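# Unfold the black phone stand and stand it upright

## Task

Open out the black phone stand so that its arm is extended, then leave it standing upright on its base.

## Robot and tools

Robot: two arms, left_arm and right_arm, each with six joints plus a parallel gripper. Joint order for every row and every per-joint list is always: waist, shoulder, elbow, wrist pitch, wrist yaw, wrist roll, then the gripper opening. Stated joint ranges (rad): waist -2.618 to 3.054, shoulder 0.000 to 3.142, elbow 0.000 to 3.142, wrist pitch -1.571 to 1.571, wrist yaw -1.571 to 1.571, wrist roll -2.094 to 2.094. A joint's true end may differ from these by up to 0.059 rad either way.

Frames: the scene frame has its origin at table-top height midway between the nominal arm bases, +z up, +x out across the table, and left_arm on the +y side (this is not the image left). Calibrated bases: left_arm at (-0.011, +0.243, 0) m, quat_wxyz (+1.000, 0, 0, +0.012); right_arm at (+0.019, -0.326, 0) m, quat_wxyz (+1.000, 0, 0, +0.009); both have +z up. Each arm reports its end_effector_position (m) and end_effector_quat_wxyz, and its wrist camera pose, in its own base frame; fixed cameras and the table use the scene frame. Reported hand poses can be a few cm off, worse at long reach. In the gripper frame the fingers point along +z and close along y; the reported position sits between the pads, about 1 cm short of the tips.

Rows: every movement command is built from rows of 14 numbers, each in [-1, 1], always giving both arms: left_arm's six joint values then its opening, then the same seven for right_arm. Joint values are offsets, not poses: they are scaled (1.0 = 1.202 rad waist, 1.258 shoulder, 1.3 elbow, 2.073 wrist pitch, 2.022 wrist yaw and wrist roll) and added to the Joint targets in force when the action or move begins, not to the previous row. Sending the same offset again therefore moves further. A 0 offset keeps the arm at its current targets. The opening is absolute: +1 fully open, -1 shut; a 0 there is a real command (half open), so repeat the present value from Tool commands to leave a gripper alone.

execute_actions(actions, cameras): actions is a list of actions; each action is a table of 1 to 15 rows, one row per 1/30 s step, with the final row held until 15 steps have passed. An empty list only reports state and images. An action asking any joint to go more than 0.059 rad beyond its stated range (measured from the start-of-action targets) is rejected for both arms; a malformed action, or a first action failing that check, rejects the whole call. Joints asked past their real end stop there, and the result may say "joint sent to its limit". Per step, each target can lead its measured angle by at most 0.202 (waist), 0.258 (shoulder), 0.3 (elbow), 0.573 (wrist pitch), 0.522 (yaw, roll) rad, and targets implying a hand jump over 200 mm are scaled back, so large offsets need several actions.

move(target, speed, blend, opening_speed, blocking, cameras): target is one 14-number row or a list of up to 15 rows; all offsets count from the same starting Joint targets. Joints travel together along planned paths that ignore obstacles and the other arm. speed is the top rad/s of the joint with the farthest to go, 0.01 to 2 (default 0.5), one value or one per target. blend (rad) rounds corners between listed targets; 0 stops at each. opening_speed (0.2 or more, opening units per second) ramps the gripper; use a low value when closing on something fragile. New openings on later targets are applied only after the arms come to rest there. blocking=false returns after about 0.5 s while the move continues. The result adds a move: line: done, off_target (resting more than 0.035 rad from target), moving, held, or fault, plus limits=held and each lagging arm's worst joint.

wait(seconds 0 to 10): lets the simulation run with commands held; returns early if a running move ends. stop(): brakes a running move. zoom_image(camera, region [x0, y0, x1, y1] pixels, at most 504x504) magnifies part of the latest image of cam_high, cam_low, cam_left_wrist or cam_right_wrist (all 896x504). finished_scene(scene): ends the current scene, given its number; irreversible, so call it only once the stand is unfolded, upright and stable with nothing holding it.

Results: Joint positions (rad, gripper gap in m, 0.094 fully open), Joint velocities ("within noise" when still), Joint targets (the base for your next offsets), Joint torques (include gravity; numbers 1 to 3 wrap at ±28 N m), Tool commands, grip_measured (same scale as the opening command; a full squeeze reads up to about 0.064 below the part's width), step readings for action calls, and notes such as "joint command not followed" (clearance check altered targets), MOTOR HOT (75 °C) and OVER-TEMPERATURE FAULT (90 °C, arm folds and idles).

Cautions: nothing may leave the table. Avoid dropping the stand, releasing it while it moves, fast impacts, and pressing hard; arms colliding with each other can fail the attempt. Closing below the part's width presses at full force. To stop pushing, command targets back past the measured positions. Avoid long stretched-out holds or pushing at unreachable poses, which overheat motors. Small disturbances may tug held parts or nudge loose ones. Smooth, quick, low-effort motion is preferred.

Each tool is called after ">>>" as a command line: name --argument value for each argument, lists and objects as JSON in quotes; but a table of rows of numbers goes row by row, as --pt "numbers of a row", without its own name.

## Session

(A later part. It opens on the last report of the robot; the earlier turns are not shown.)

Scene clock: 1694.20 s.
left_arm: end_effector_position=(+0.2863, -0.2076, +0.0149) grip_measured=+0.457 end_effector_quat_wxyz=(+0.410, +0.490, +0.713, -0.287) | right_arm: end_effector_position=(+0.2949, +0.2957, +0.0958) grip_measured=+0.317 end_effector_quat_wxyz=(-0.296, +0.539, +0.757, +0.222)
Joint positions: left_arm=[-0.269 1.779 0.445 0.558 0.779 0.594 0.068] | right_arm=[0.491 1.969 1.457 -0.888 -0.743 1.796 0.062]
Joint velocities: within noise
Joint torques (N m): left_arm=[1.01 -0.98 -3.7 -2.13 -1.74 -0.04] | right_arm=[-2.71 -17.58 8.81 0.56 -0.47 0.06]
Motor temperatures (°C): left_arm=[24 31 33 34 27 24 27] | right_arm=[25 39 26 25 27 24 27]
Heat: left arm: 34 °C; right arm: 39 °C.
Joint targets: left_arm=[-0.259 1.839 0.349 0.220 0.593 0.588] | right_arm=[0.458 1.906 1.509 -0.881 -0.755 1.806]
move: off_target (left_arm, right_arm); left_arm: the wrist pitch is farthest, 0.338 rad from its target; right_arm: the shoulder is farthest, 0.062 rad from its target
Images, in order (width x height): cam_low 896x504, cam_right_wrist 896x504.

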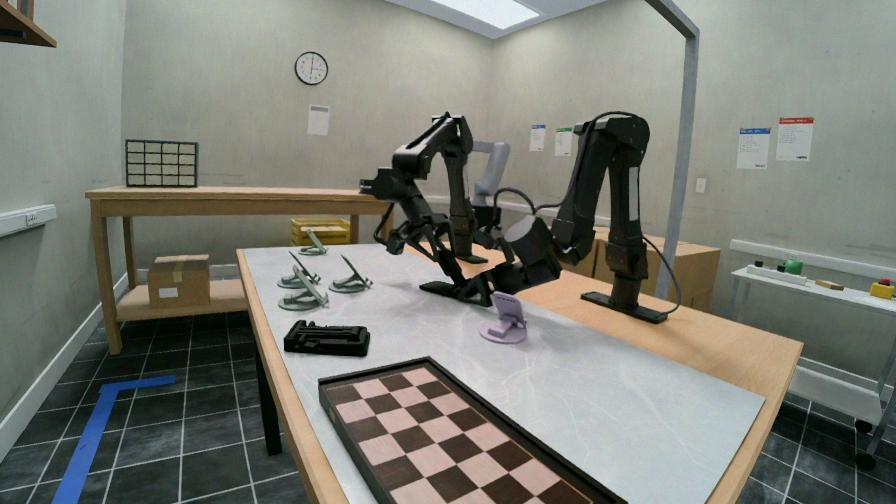

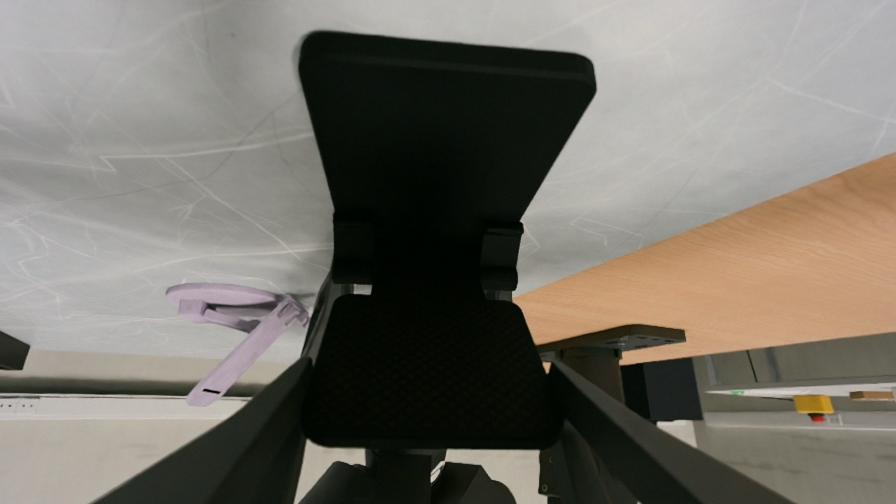

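>>> move --target '[0.0133,0.0035,-0.023,-0.035,-0.022,0,0.2,-0.025,-0.028,0.028,0,0,0,0.05]' --speed 0.15 --cameras '["cam_low","cam_right_wrist"]'

>>> zoom_image --camera "cam_low" --region '[390, 200, 520, 310]'

Scene clock: 1699.03 s.
left_arm: end_effector_position=(+0.2853, -0.2060, +0.0128) grip_measured=+0.457 end_effector_quat_wxyz=(+0.408, +0.489, +0.717, -0.284) | right_arm: end_effector_position=(+0.2969, +0.2911, +0.1053) grip_measured=+0.317 end_effector_quat_wxyz=(-0.290, +0.541, +0.756, +0.225)
Joint positions: left_arm=[-0.269 1.777 0.438 0.558 0.769 0.594 0.068] | right_arm=[0.481 1.949 1.471 -0.916 -0.735 1.792 0.062]
Joint velocities: within noise
Joint torques (N m): left_arm=[2.45 -0.42 -5.64 -2.84 -2.12 -0.04] | right_arm=[-4.18 -18.76 11 0.83 -0.59 0.12]
Motor temperatures (°C): left_arm=[24 31 33 34 27 24 27] | right_arm=[25 42 27 25 27 24 27]
Heat: left arm: 34 °C; right arm: 42 °C.
Joint targets: left_arm=[-0.243 1.843 0.319 0.148 0.548 0.588] | right_arm=[0.429 1.871 1.545 -0.881 -0.755 1.806]
move: off_target (left_arm, right_arm); left_arm: the wrist pitch is farthest, 0.411 rad from its target; right_arm: the shoulder is farthest, 0.078 rad from its target
Images, in order (width x height): cam_low 896x504, cam_right_wrist 896x504.

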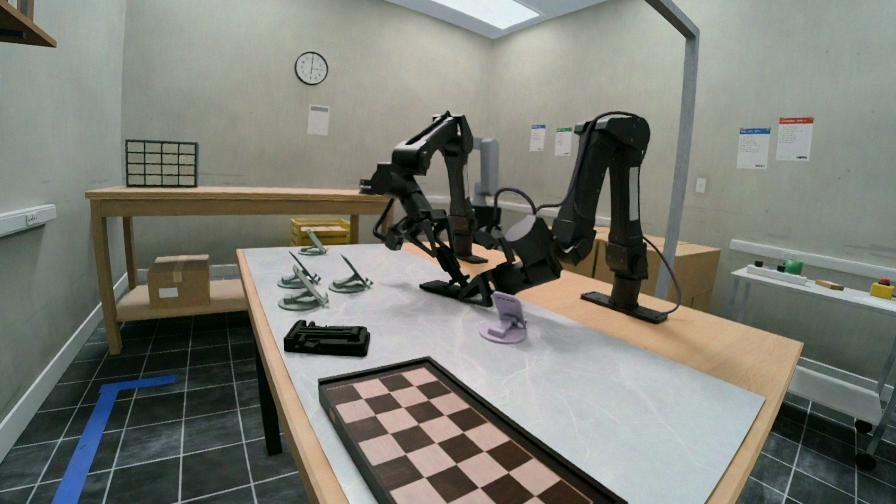

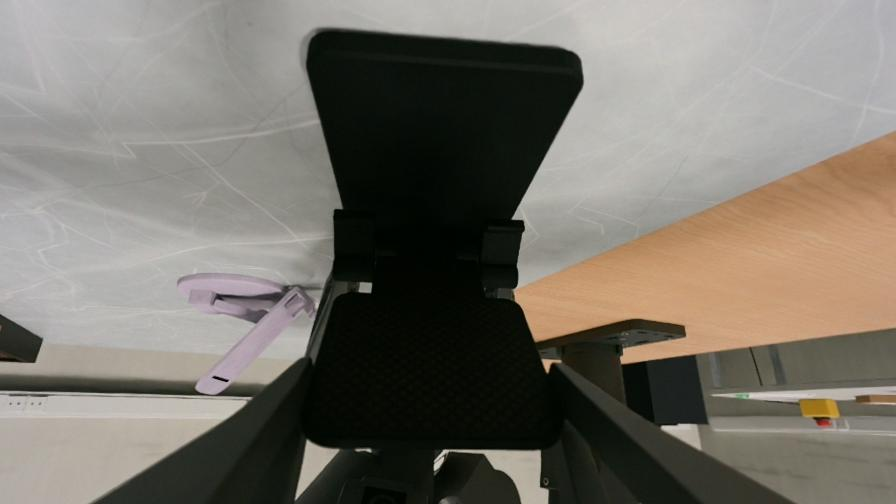

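Scaled by 3.877.

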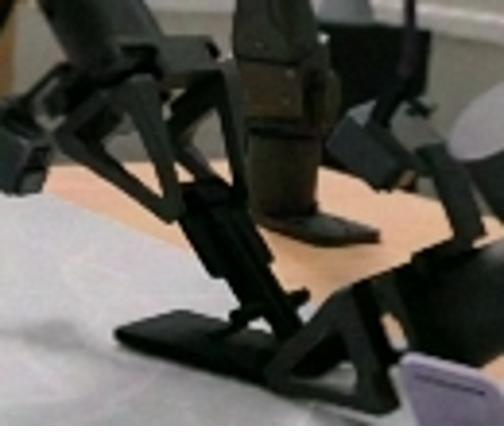

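>>> move --target '[0,0,0,0,0,0,0.2,-0.020,-0.020,0.003,-0.014,0.005,-0.003,0.05]' --speed 0.15 --cameras '["cam_low"]'

>>> zoom_image --camera "cam_low" --region '[390, 200, 520, 310]'

Scene clock: 1703.63 s.
left_arm: end_effector_position=(+0.2853, -0.2059, +0.0128) grip_measured=+0.457 end_effector_quat_wxyz=(+0.409, +0.490, +0.716, -0.283) | right_arm: end_effector_position=(+0.2989, +0.2821, +0.1145) grip_measured=+0.317 end_effector_quat_wxyz=(-0.286, +0.546, +0.754, +0.229)
Joint positions: left_arm=[-0.269 1.777 0.438 0.558 0.768 0.597 0.068] | right_arm=[0.46 1.923 1.474 -0.947 -0.732 1.78 0.062]
Joint velocities: within noise
Joint torques (N m): left_arm=[2.52 -0.39 -5.65 -2.84 -2.13 -0.09] | right_arm=[-4.53 -18.5 11.11 0.89 -0.52 0.2]
Motor temperatures (°C): left_arm=[24 31 33 36 28 24 27] | right_arm=[26 43 29 25 27 24 27]
Heat: left arm: 36 °C; right arm: 43 °C.
Joint targets: left_arm=[-0.243 1.843 0.319 0.148 0.548 0.587] | right_arm=[0.404 1.846 1.549 -0.910 -0.745 1.800]
move: off_target (left_arm, right_arm); left_arm: the wrist pitch is farthest, 0.410 rad from its target; right_arm: the shoulder is farthest, 0.077 rad from its target
Images, in order (width x height): cam_low 896x504.

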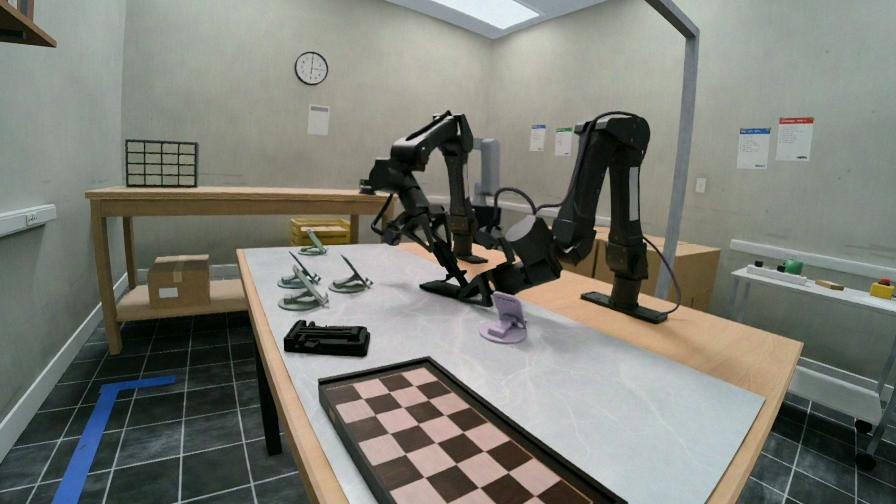

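Scaled by 3.877.

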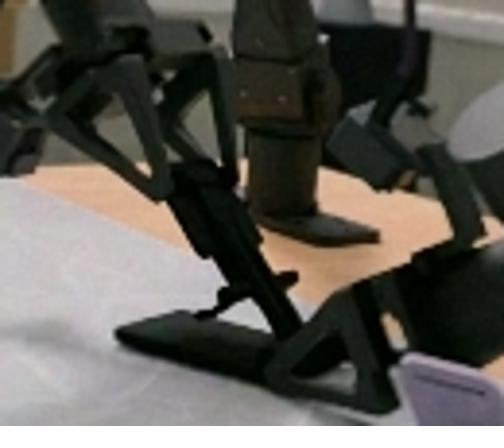

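>>> move --target '[0,0,0,0,0,0,0.2,-0.020,-0.021,0.003,-0.014,0.005,-0.003,0.05]' --speed 0.15 --cameras '["cam_low"]'

>>> zoom_image --camera "cam_low" --region '[390, 200, 520, 310]'

Scene clock: 1707.07 s.
left_arm: end_effector_position=(+0.2852, -0.2059, +0.0126) grip_measured=+0.457 end_effector_quat_wxyz=(+0.409, +0.492, +0.715, -0.281) | right_arm: end_effector_position=(+0.2998, +0.2737, +0.1226) grip_measured=+0.317 end_effector_quat_wxyz=(-0.281, +0.549, +0.752, +0.232)
Joint positions: left_arm=[-0.269 1.777 0.438 0.557 0.768 0.605 0.068] | right_arm=[0.44 1.898 1.475 -0.973 -0.73 1.769 0.062]
Joint velocities: within noise
Joint torques (N m): left_arm=[2.58 -0.35 -5.65 -2.83 -2.12 -0.15] | right_arm=[-4.94 -18.3 11.22 0.83 -0.45 0.21]
Motor temperatures (°C): left_arm=[24 31 34 36 28 24 27] | right_arm=[26 45 29 25 27 24 27]
Heat: left arm: 36 °C; right arm: 45 °C.
Joint targets: left_arm=[-0.243 1.843 0.319 0.147 0.548 0.588] | right_arm=[0.380 1.820 1.553 -0.939 -0.735 1.794]
move: off_target (left_arm, right_arm); left_arm: the wrist pitch is farthest, 0.409 rad from its target; right_arm: the shoulder is farthest, 0.079 rad from its target
Images, in order (width x height): cam_low 896x504.

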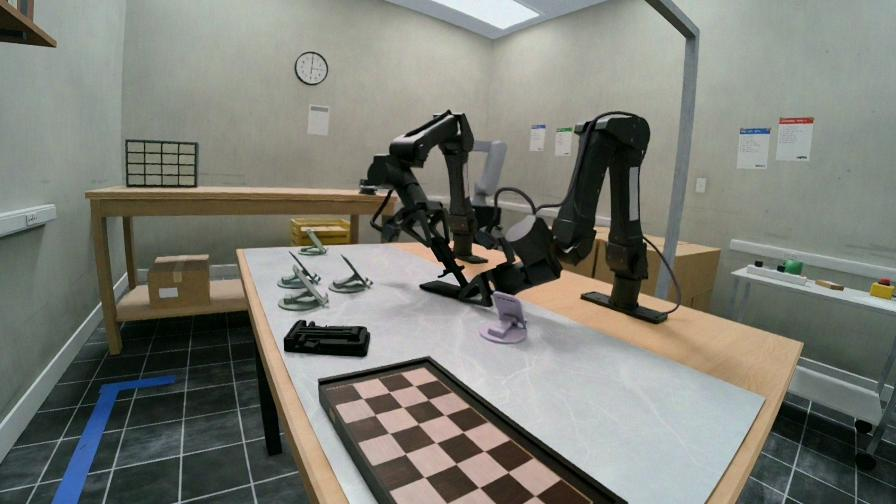

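Scaled by 3.877.

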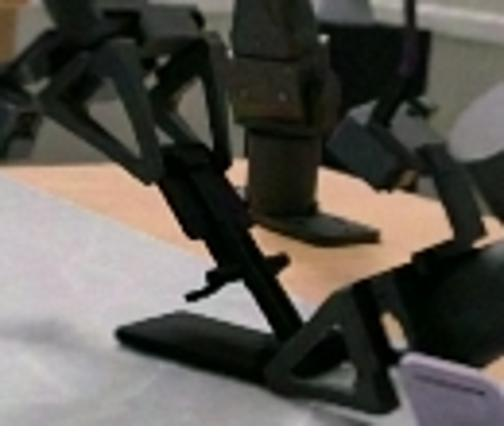

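>>> move --target '[0,0,0,0,0,0,0.2,-0.016,-0.018,0.003,-0.012,0.004,-0.003,0.05]' --speed 0.15 --cameras '["cam_low"]'

>>> zoom_image --camera "cam_low" --region '[390, 200, 520, 310]'

Scene clock: 1711.30 s.
left_arm: end_effector_position=(+0.2851, -0.2058, +0.0125) grip_measured=+0.457 end_effector_quat_wxyz=(+0.410, +0.494, +0.714, -0.280) | right_arm: end_effector_position=(+0.3005, +0.2666, +0.1302) grip_measured=+0.317 end_effector_quat_wxyz=(-0.277, +0.553, +0.750, +0.234)
Joint positions: left_arm=[-0.269 1.777 0.438 0.557 0.768 0.61 0.068] | right_arm=[0.424 1.878 1.48 -1.001 -0.726 1.759 0.062]
Joint velocities: within noise
Joint torques (N m): left_arm=[2.54 -0.42 -5.67 -2.83 -2.12 -0.21] | right_arm=[-5.19 -18.43 11.25 0.85 -0.4 0.27]
Motor temperatures (°C): left_arm=[24 31 34 37 29 24 27] | right_arm=[26 45 30 25 27 24 27]
Heat: left arm: 37 °C; right arm: 45 °C.
Joint targets: left_arm=[-0.243 1.843 0.319 0.147 0.548 0.587] | right_arm=[0.361 1.797 1.557 -0.964 -0.727 1.788]
move: off_target (left_arm, right_arm); left_arm: the wrist pitch is farthest, 0.410 rad from its target; right_arm: the shoulder is farthest, 0.080 rad from its target
Images, in order (width x height): cam_low 896x504.

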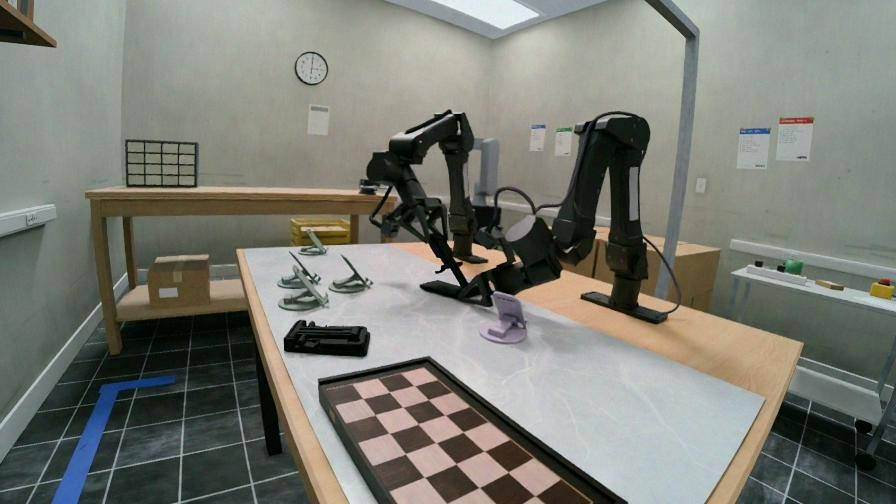

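Scaled by 3.877.

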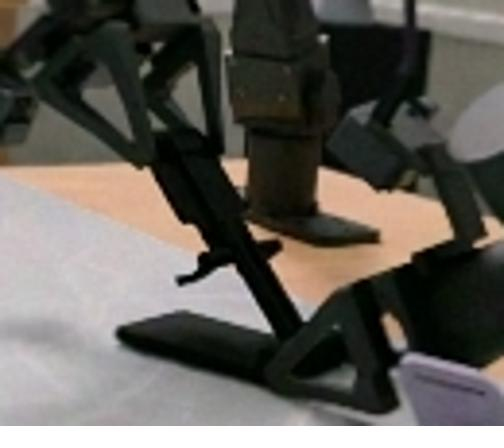

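>>> move --target '[0,0,0,0,0,0,0.2,-0.016,-0.018,0.003,-0.014,0.004,-0.003,0.05]' --speed 0.15 --cameras '["cam_low"]'

>>> zoom_image --camera "cam_low" --region '[390, 200, 520, 310]'

Scene clock: 1715.07 s.
left_arm: end_effector_position=(+0.2850, -0.2057, +0.0122) grip_measured=+0.457 end_effector_quat_wxyz=(+0.411, +0.497, +0.712, -0.278) | right_arm: end_effector_position=(+0.3009, +0.2588, +0.1382) grip_measured=+0.317 end_effector_quat_wxyz=(-0.272, +0.556, +0.749, +0.237)
Joint positions: left_arm=[-0.269 1.777 0.438 0.556 0.767 0.618 0.068] | right_arm=[0.406 1.854 1.483 -1.028 -0.722 1.748 0.062]
Joint velocities: within noise
Joint torques (N m): left_arm=[2.45 -0.42 -5.63 -2.82 -2.12 -0.26] | right_arm=[-5.3 -18.24 11.1 0.87 -0.31 0.38]
Motor temperatures (°C): left_arm=[24 31 34 38 29 24 27] | right_arm=[26 46 30 25 27 24 27]
Heat: left arm: 38 °C; right arm: 46 °C.
Joint targets: left_arm=[-0.243 1.843 0.319 0.148 0.548 0.588] | right_arm=[0.342 1.774 1.561 -0.992 -0.719 1.781]
move: off_target (left_arm, right_arm); left_arm: the wrist pitch is farthest, 0.409 rad from its target; right_arm: the shoulder is farthest, 0.080 rad from its target
Images, in order (width x height): cam_low 896x504.

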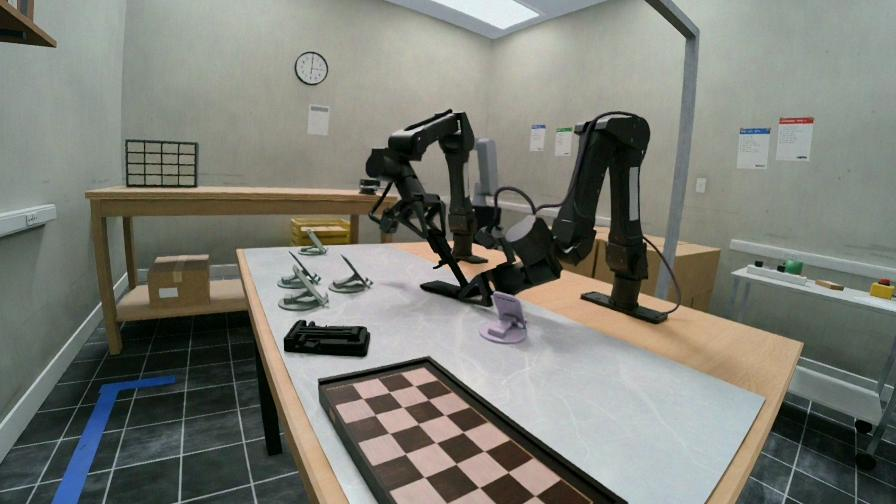

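Scaled by 3.877.

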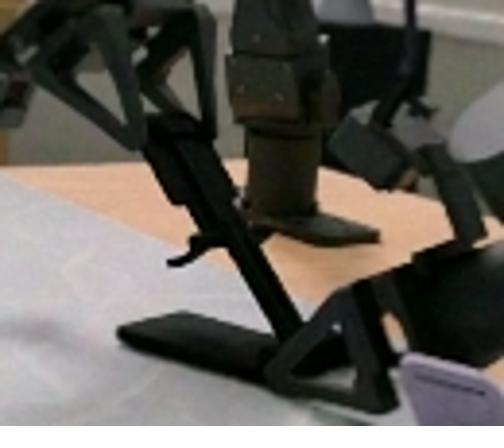

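>>> move --target '[0,0,0,0,0,0,0.2,-0.012,-0.014,0.003,-0.012,0.004,-0.003,0.05]' --speed 0.15 --cameras '["cam_low"]'

>>> zoom_image --camera "cam_low" --region '[390, 200, 520, 310]'

Scene clock: 1719.53 s.
left_arm: end_effector_position=(+0.2851, -0.2056, +0.0122) grip_measured=+0.457 end_effector_quat_wxyz=(+0.411, +0.497, +0.712, -0.278) | right_arm: end_effector_position=(+0.3009, +0.2550, +0.1416) grip_measured=+0.317 end_effector_quat_wxyz=(-0.269, +0.557, +0.748, +0.239)
Joint positions: left_arm=[-0.269 1.777 0.438 0.556 0.766 0.619 0.068] | right_arm=[0.398 1.843 1.483 -1.039 -0.72 1.743 0.062]
Joint velocities: within noise
Joint torques (N m): left_arm=[2.56 -0.39 -5.56 -2.81 -2.13 -0.28] | right_arm=[-5.61 -18.84 11.56 0.74 -0.3 0.3]
Motor temperatures (°C): left_arm=[24 31 34 38 29 24 27] | right_arm=[26 45 32 25 27 24 27]
Heat: left arm: 38 °C; right arm: 45 °C.
Joint targets: left_arm=[-0.243 1.843 0.319 0.148 0.548 0.587] | right_arm=[0.328 1.757 1.565 -1.017 -0.711 1.776]
move: off_target (left_arm, right_arm); left_arm: the wrist pitch is farthest, 0.408 rad from its target; right_arm: the shoulder is farthest, 0.087 rad from its target
Images, in order (width x height): cam_low 896x504.

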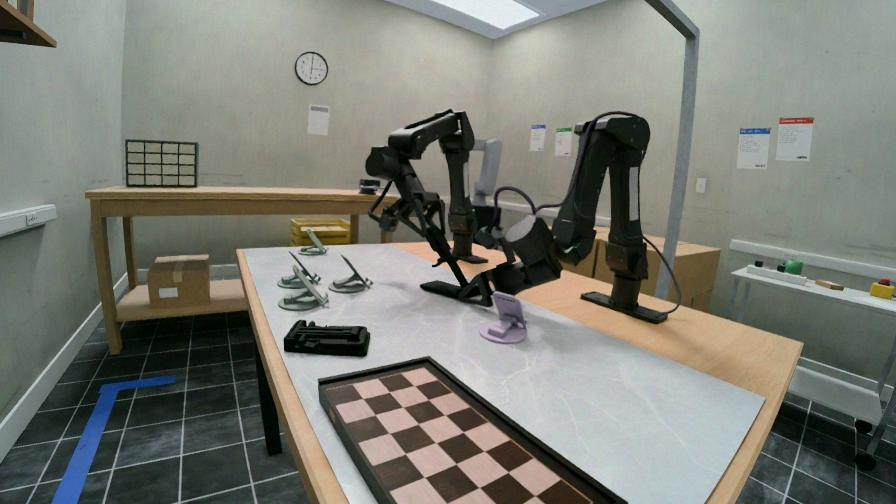

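Scaled by 3.877.

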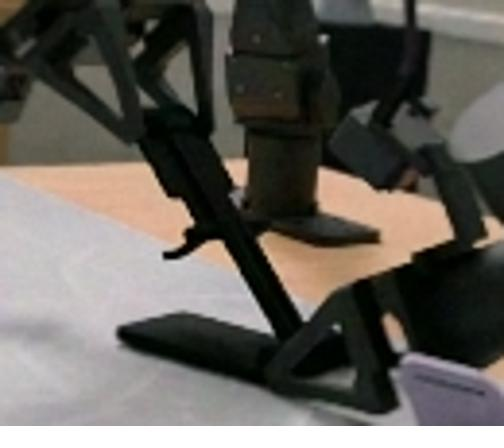

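>>> move --target '[0,0,0,0,0,0,0.2,-0.008,-0.010,0.002,-0.008,0.002,-0.002,0.05]' --speed 0.15 --cameras '["cam_right_wrist","cam_left_wrist"]'

>>> zoom_image --camera "cam_right_wrist" --region '[250, 100, 650, 504]'

Scene clock: 1722.43 s.
left_arm: end_effector_position=(+0.2851, -0.2056, +0.0122) grip_measured=+0.457 end_effector_quat_wxyz=(+0.411, +0.497, +0.712, -0.278) | right_arm: end_effector_position=(+0.3008, +0.2546, +0.1418) grip_measured=+0.317 end_effector_quat_wxyz=(-0.269, +0.557, +0.749, +0.239)
Joint positions: left_arm=[-0.269 1.777 0.438 0.556 0.766 0.619 0.068] | right_arm=[0.398 1.842 1.483 -1.041 -0.718 1.741 0.062]
Joint velocities: within noise
Joint torques (N m): left_arm=[2.51 -0.39 -5.64 -2.83 -2.12 -0.29] | right_arm=[-6.34 -19.64 11.67 0.6 -0.25 0.33]
Motor temperatures (°C): left_arm=[24 31 34 39 30 24 27] | right_arm=[27 45 33 25 27 24 27]
Heat: left arm: 39 °C; right arm: 45 °C.
Joint targets: left_arm=[-0.243 1.843 0.319 0.148 0.548 0.587] | right_arm=[0.318 1.744 1.567 -1.034 -0.707 1.771]
move: off_target (left_arm, right_arm); left_arm: the wrist pitch is farthest, 0.408 rad from its target; right_arm: the shoulder is farthest, 0.097 rad from its target
Images, in order (width x height): cam_left_wrist 896x504, cam_right_wrist 896x504.

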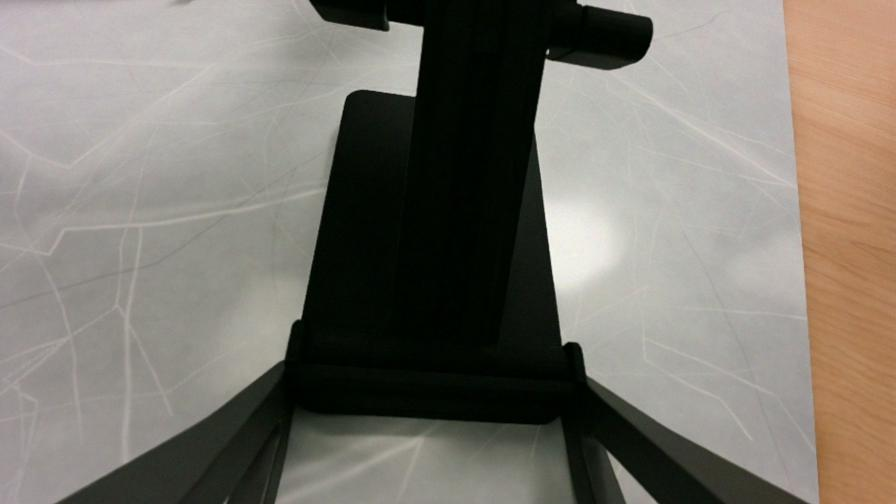

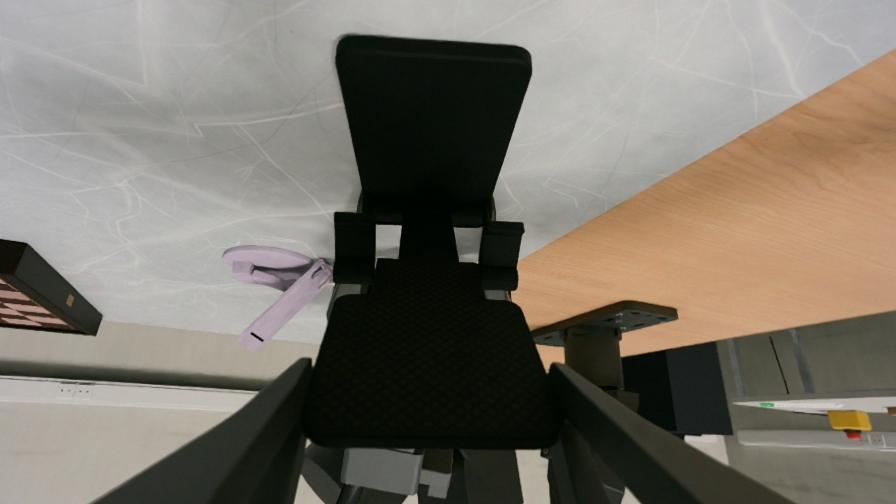

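Scaled by 1.248.

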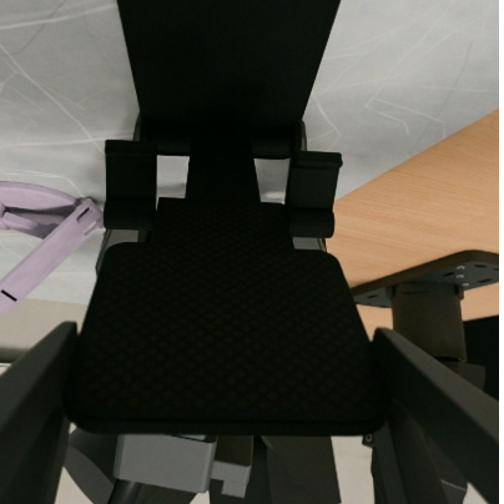

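>>> move --target '[-0.0216,-0.0525,0.0854,0.201,0.12,0.0064,0.2,0.0666,0.078,-0.069,0,-0.009,-0.013,0.05]' --speed 0.3 --cameras '["cam_low","cam_left_wrist"]'

>>> zoom_image --camera "cam_low" --region '[370, 170, 550, 310]'

Scene clock: 1784.30 s.
left_arm: end_effector_position=(+0.2853, -0.2100, +0.0202) grip_measured=+0.457 end_effector_quat_wxyz=(+0.423, +0.499, +0.699, -0.290) | right_arm: end_effector_position=(+0.2966, +0.2547, +0.1415) grip_measured=+0.317 end_effector_quat_wxyz=(-0.273, +0.556, +0.750, +0.233)
Joint positions: left_arm=[-0.269 1.774 0.438 0.586 0.8 0.608 0.068] | right_arm=[0.401 1.842 1.483 -1.057 -0.72 1.735 0.062]
Joint velocities: within noise
Joint torques (N m): left_arm=[0.01 -5.89 3.26 1 0.22 -0.07] | right_arm=[-0.44 -10.47 4.96 0.68 -0.42 0.07]
Motor temperatures (°C): left_arm=[24 30 34 42 32 24 27] | right_arm=[28 53 41 25 25 24 27]
Heat: left arm: 42 °C; right arm: 53 °C.
Joint targets: left_arm=[-0.269 1.777 0.430 0.564 0.791 0.601] | right_arm=[0.398 1.843 1.478 -1.034 -0.725 1.745]
move: done
Images, in order (width x height): cam_low 896x504, cam_left_wrist 896x504.

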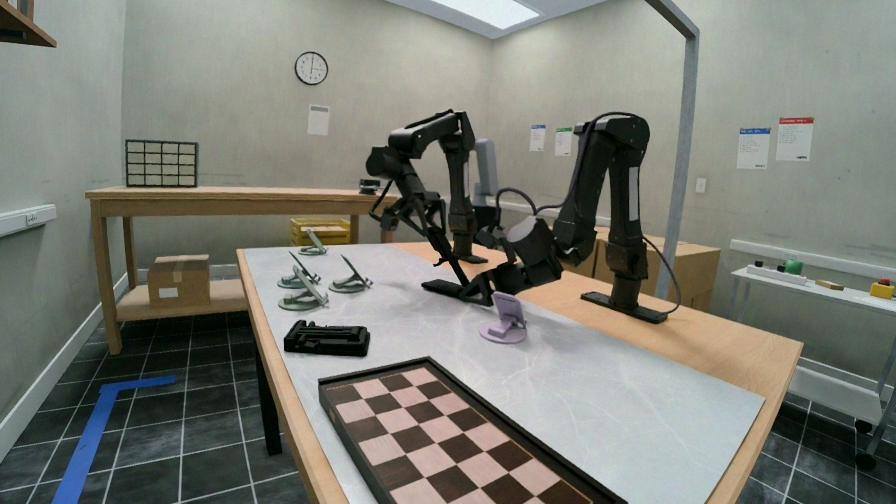

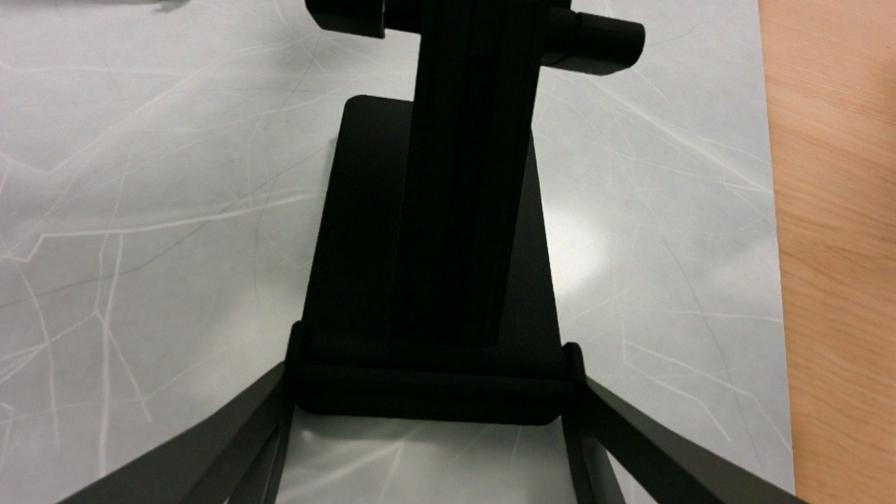

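Scaled by 2.800.

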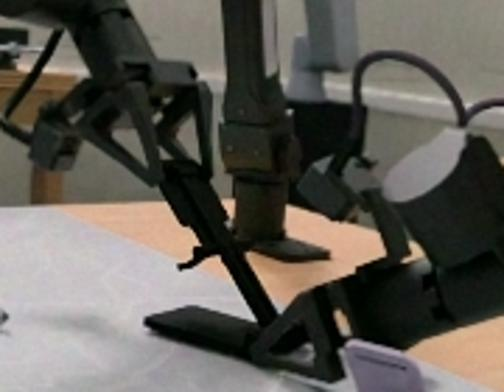

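>>> move --pt "0 0 0 0 0 0 0.9 0 0 0 0 0 0 0.05" --pt "0.251 -0.232 0.0146 -0.278 0.103 0.183 0.9 0 0 0 0 0 0 0.05" --speed 0.5 --opening_speed 0.8 --cameras '["cam_low","cam_left_wrist"]'

>>> zoom_image --camera "cam_low" --region '[370, 170, 550, 310]'

Scene clock: 1834.23 s.
left_arm: end_effector_position=(+0.2591, -0.1391, +0.0449) grip_measured=+0.898 end_effector_quat_wxyz=(+0.406, +0.489, +0.714, -0.295) | right_arm: end_effector_position=(+0.2989, +0.2552, +0.1415) grip_measured=+0.317 end_effector_quat_wxyz=(-0.269, +0.555, +0.751, +0.237)
Joint positions: left_arm=[0.027 1.513 0.438 0 0.971 0.964 0.089] | right_arm=[0.401 1.842 1.483 -1.046 -0.717 1.736 0.062]
Joint velocities: within noise
Joint torques (N m): left_arm=[0.58 -7.06 5.46 0.71 0.76 0.09] | right_arm=[-0.21 -10.51 4.7 0.63 -0.46 0.11]
Motor temperatures (°C): left_arm=[24 31 33 37 28 24 27] | right_arm=[26 43 32 26 25 24 28]
Heat: left arm: 37 °C; right arm: 43 °C.
Joint targets: left_arm=[0.033 1.485 0.449 -0.012 0.999 0.971] | right_arm=[0.398 1.843 1.478 -1.034 -0.725 1.745]
move: done
Images, in order (width x height): cam_low 896x504, cam_left_wrist 896x504.

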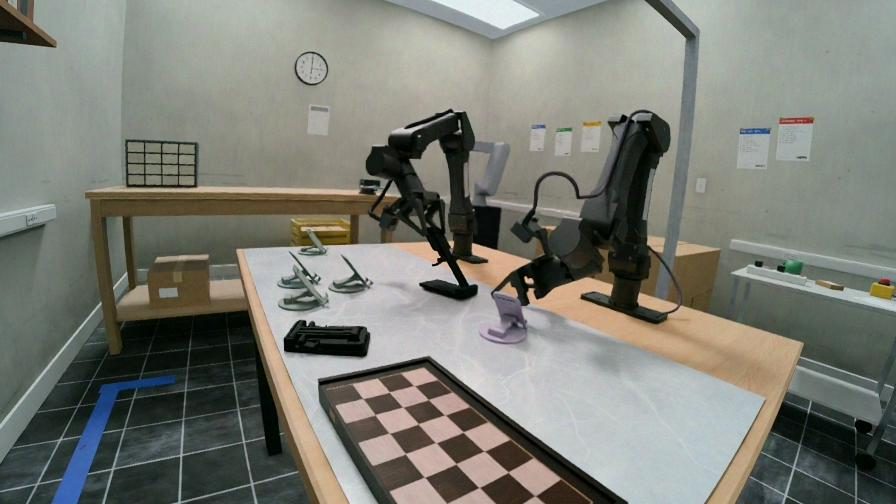

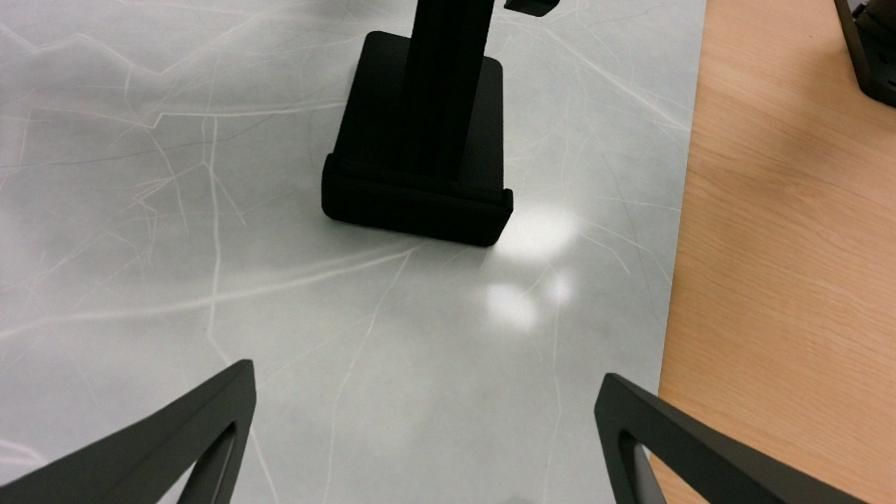

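Scaled by 2.800.

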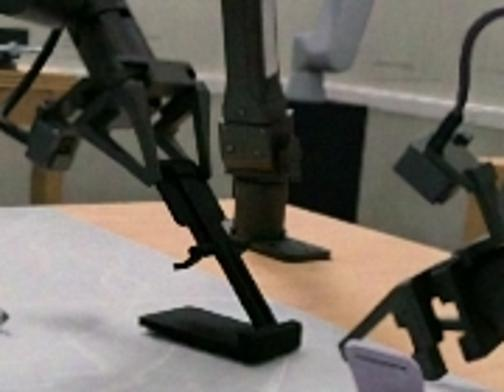

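>>> wait --seconds 0.1 --cameras '["cam_right_wrist","cam_high"]'

>>> zoom_image --camera "cam_high" --region '[440, 180, 580, 320]'

Scene clock: 1837.90 s.
left_arm: end_effector_position=(+0.2589, -0.1392, +0.0449) grip_measured=+0.898 end_effector_quat_wxyz=(+0.406, +0.489, +0.713, -0.295) | right_arm: end_effector_position=(+0.2990, +0.2552, +0.1415) grip_measured=+0.317 end_effector_quat_wxyz=(-0.269, +0.554, +0.751, +0.237)
Joint positions: left_arm=[0.027 1.513 0.438 -0.001 0.972 0.964 0.089] | right_arm=[0.401 1.842 1.483 -1.045 -0.717 1.736 0.062]
Joint velocities: within noise
Joint torques (N m): left_arm=[0.55 -7.06 5.52 0.7 0.76 0.07] | right_arm=[-0.5 -10.5 4.9 0.6 -0.45 0.06]
Motor temperatures (°C): left_arm=[24 31 34 37 28 24 27] | right_arm=[26 43 32 26 25 24 28]
Heat: left arm: 37 °C; right arm: 43 °C.
Joint targets: left_arm=[0.033 1.485 0.449 -0.012 0.999 0.971] | right_arm=[0.398 1.843 1.478 -1.034 -0.725 1.745]
Tool commands: left_gripper/opening=+0.9 right_gripper/opening=+0.05
wait: 0.10 s; at rest from the start
Images, in order (width x height): cam_high 896x504, cam_right_wrist 896x504.

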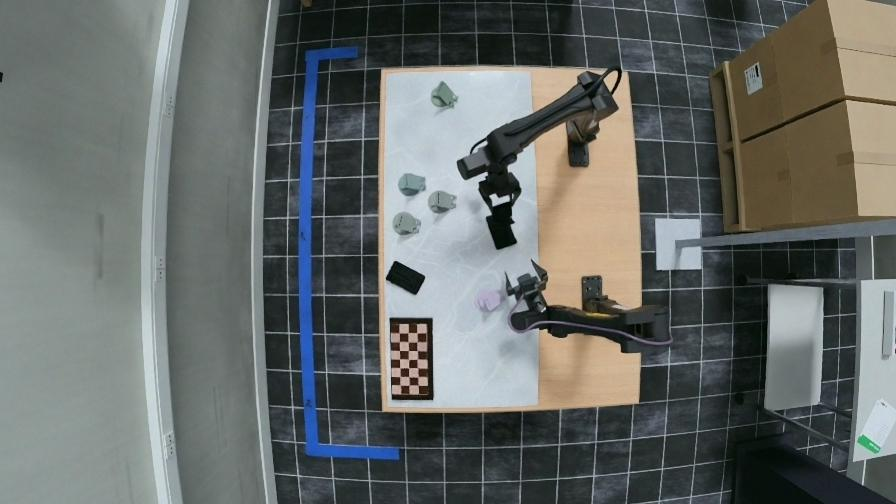

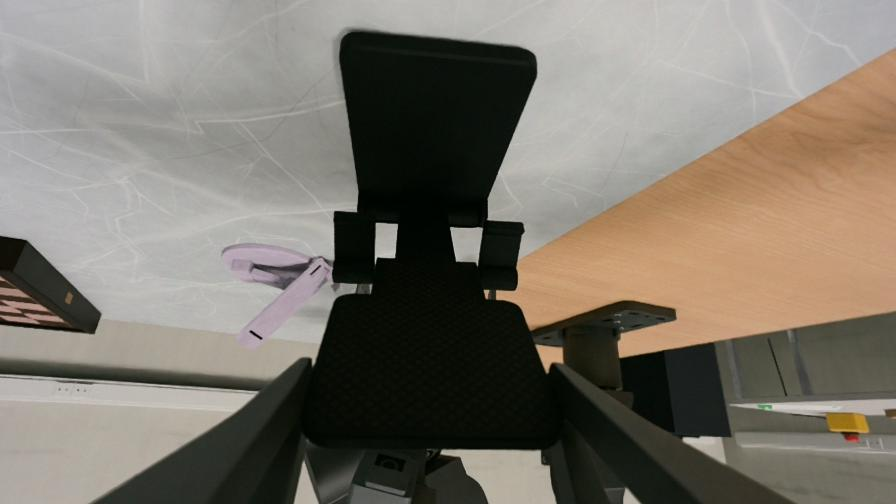

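Scaled by 3.600.

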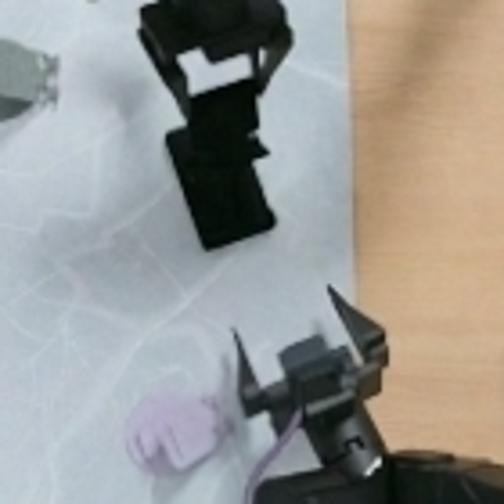

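>>> move --pt "0 -0.052 0 0 0 -0.777 -1 0 0 0 0 0 0 0.05" --pt "-0.134 0.044 0.141 0.035 -0.044 -0.896 -1 0 0 0 0 0 0 0.05" --speed 0.8 --blend 0.05 --cameras '["cam_low","cam_left_wrist","cam_high"]'

>>> zoom_image --camera "cam_low" --region '[370, 170, 550, 310]'

>>> zoom_image --camera "cam_high" --region '[440, 180, 580, 320]'

Scene clock: 1852.53 s.
left_arm: end_effector_position=(+0.2992, -0.1776, +0.0846) grip_measured=-0.996 end_effector_quat_wxyz=(+0.076, -0.160, +0.844, -0.507) | right_arm: end_effector_position=(+0.2991, +0.2553, +0.1415) grip_measured=+0.317 end_effector_quat_wxyz=(-0.269, +0.554, +0.751, +0.237)
Joint positions: left_arm=[-0.123 1.527 0.606 0.038 0.908 -0.844 0] | right_arm=[0.401 1.842 1.483 -1.045 -0.717 1.736 0.062]
Joint velocities: within noise
Joint torques (N m): left_arm=[-0.44 -4.27 7.57 1.24 0.41 0.03] | right_arm=[-0.24 -10.59 4.98 0.61 -0.45 0.04]
Motor temperatures (°C): left_arm=[24 32 34 36 28 24 26] | right_arm=[26 42 32 26 25 24 28]
Heat: left arm: 36 °C; right arm: 42 °C.
Joint targets: left_arm=[-0.128 1.541 0.632 0.060 0.910 -0.841] | right_arm=[0.398 1.843 1.478 -1.034 -0.725 1.745]
move: done
Images, in order (width x height): cam_high 896x504, cam_low 896x504, cam_left_wrist 896x504.

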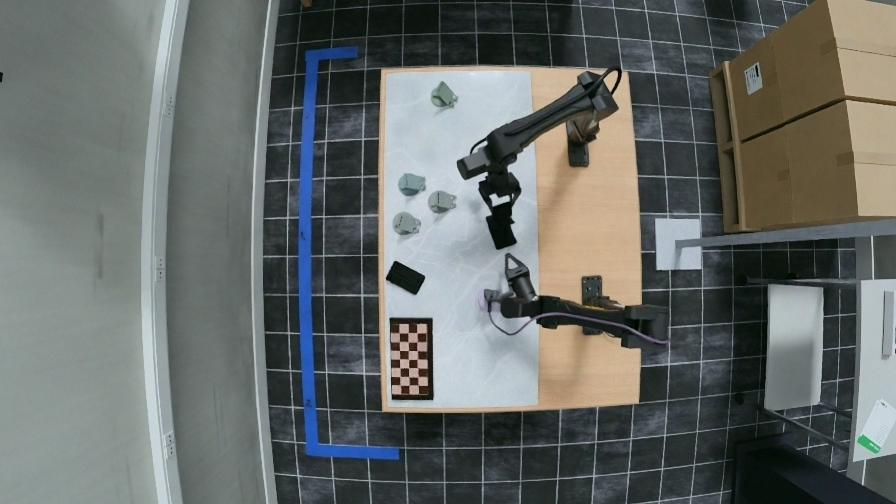

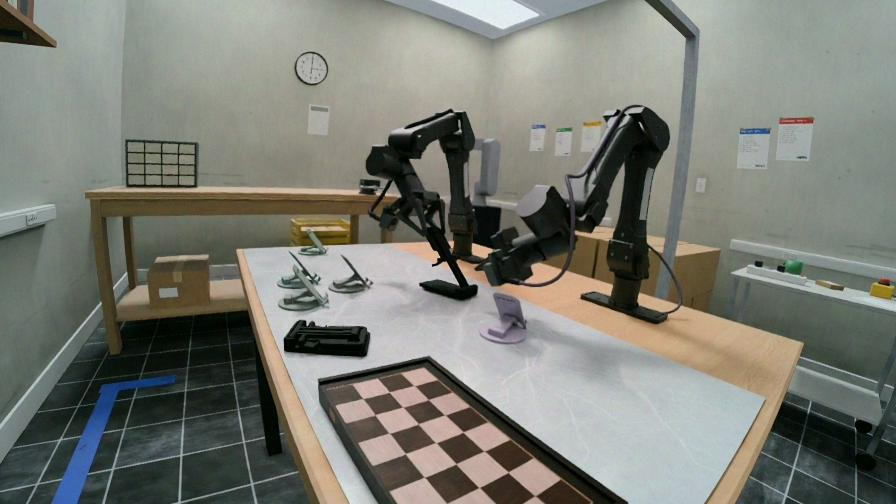

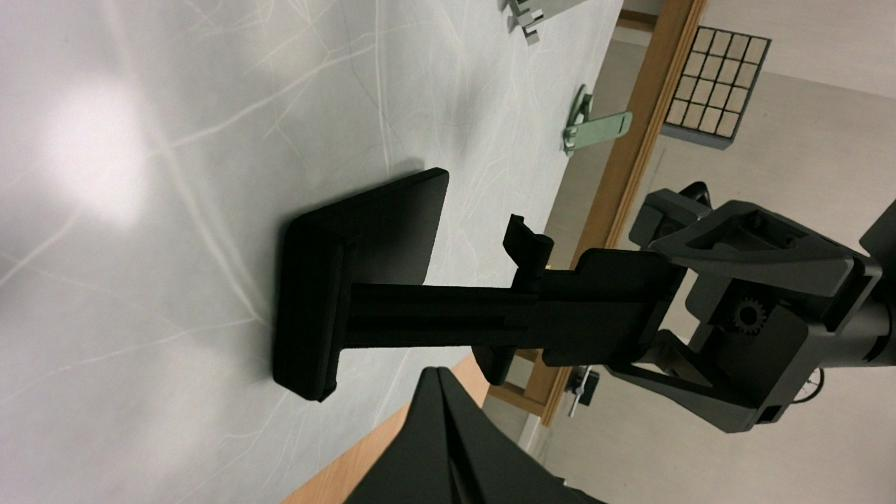

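Scaled by 2.800.

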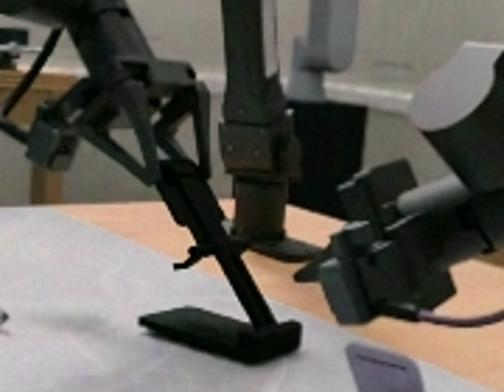

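Scaled by 3.600.

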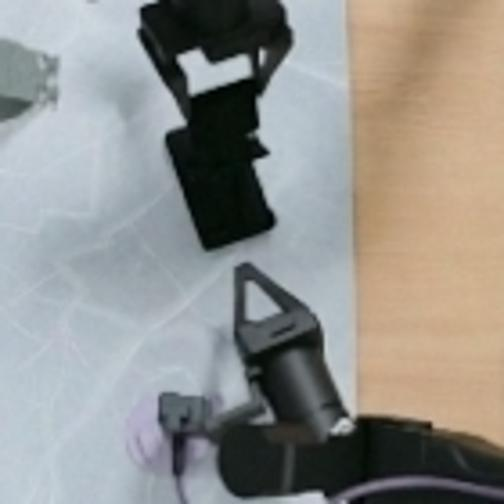

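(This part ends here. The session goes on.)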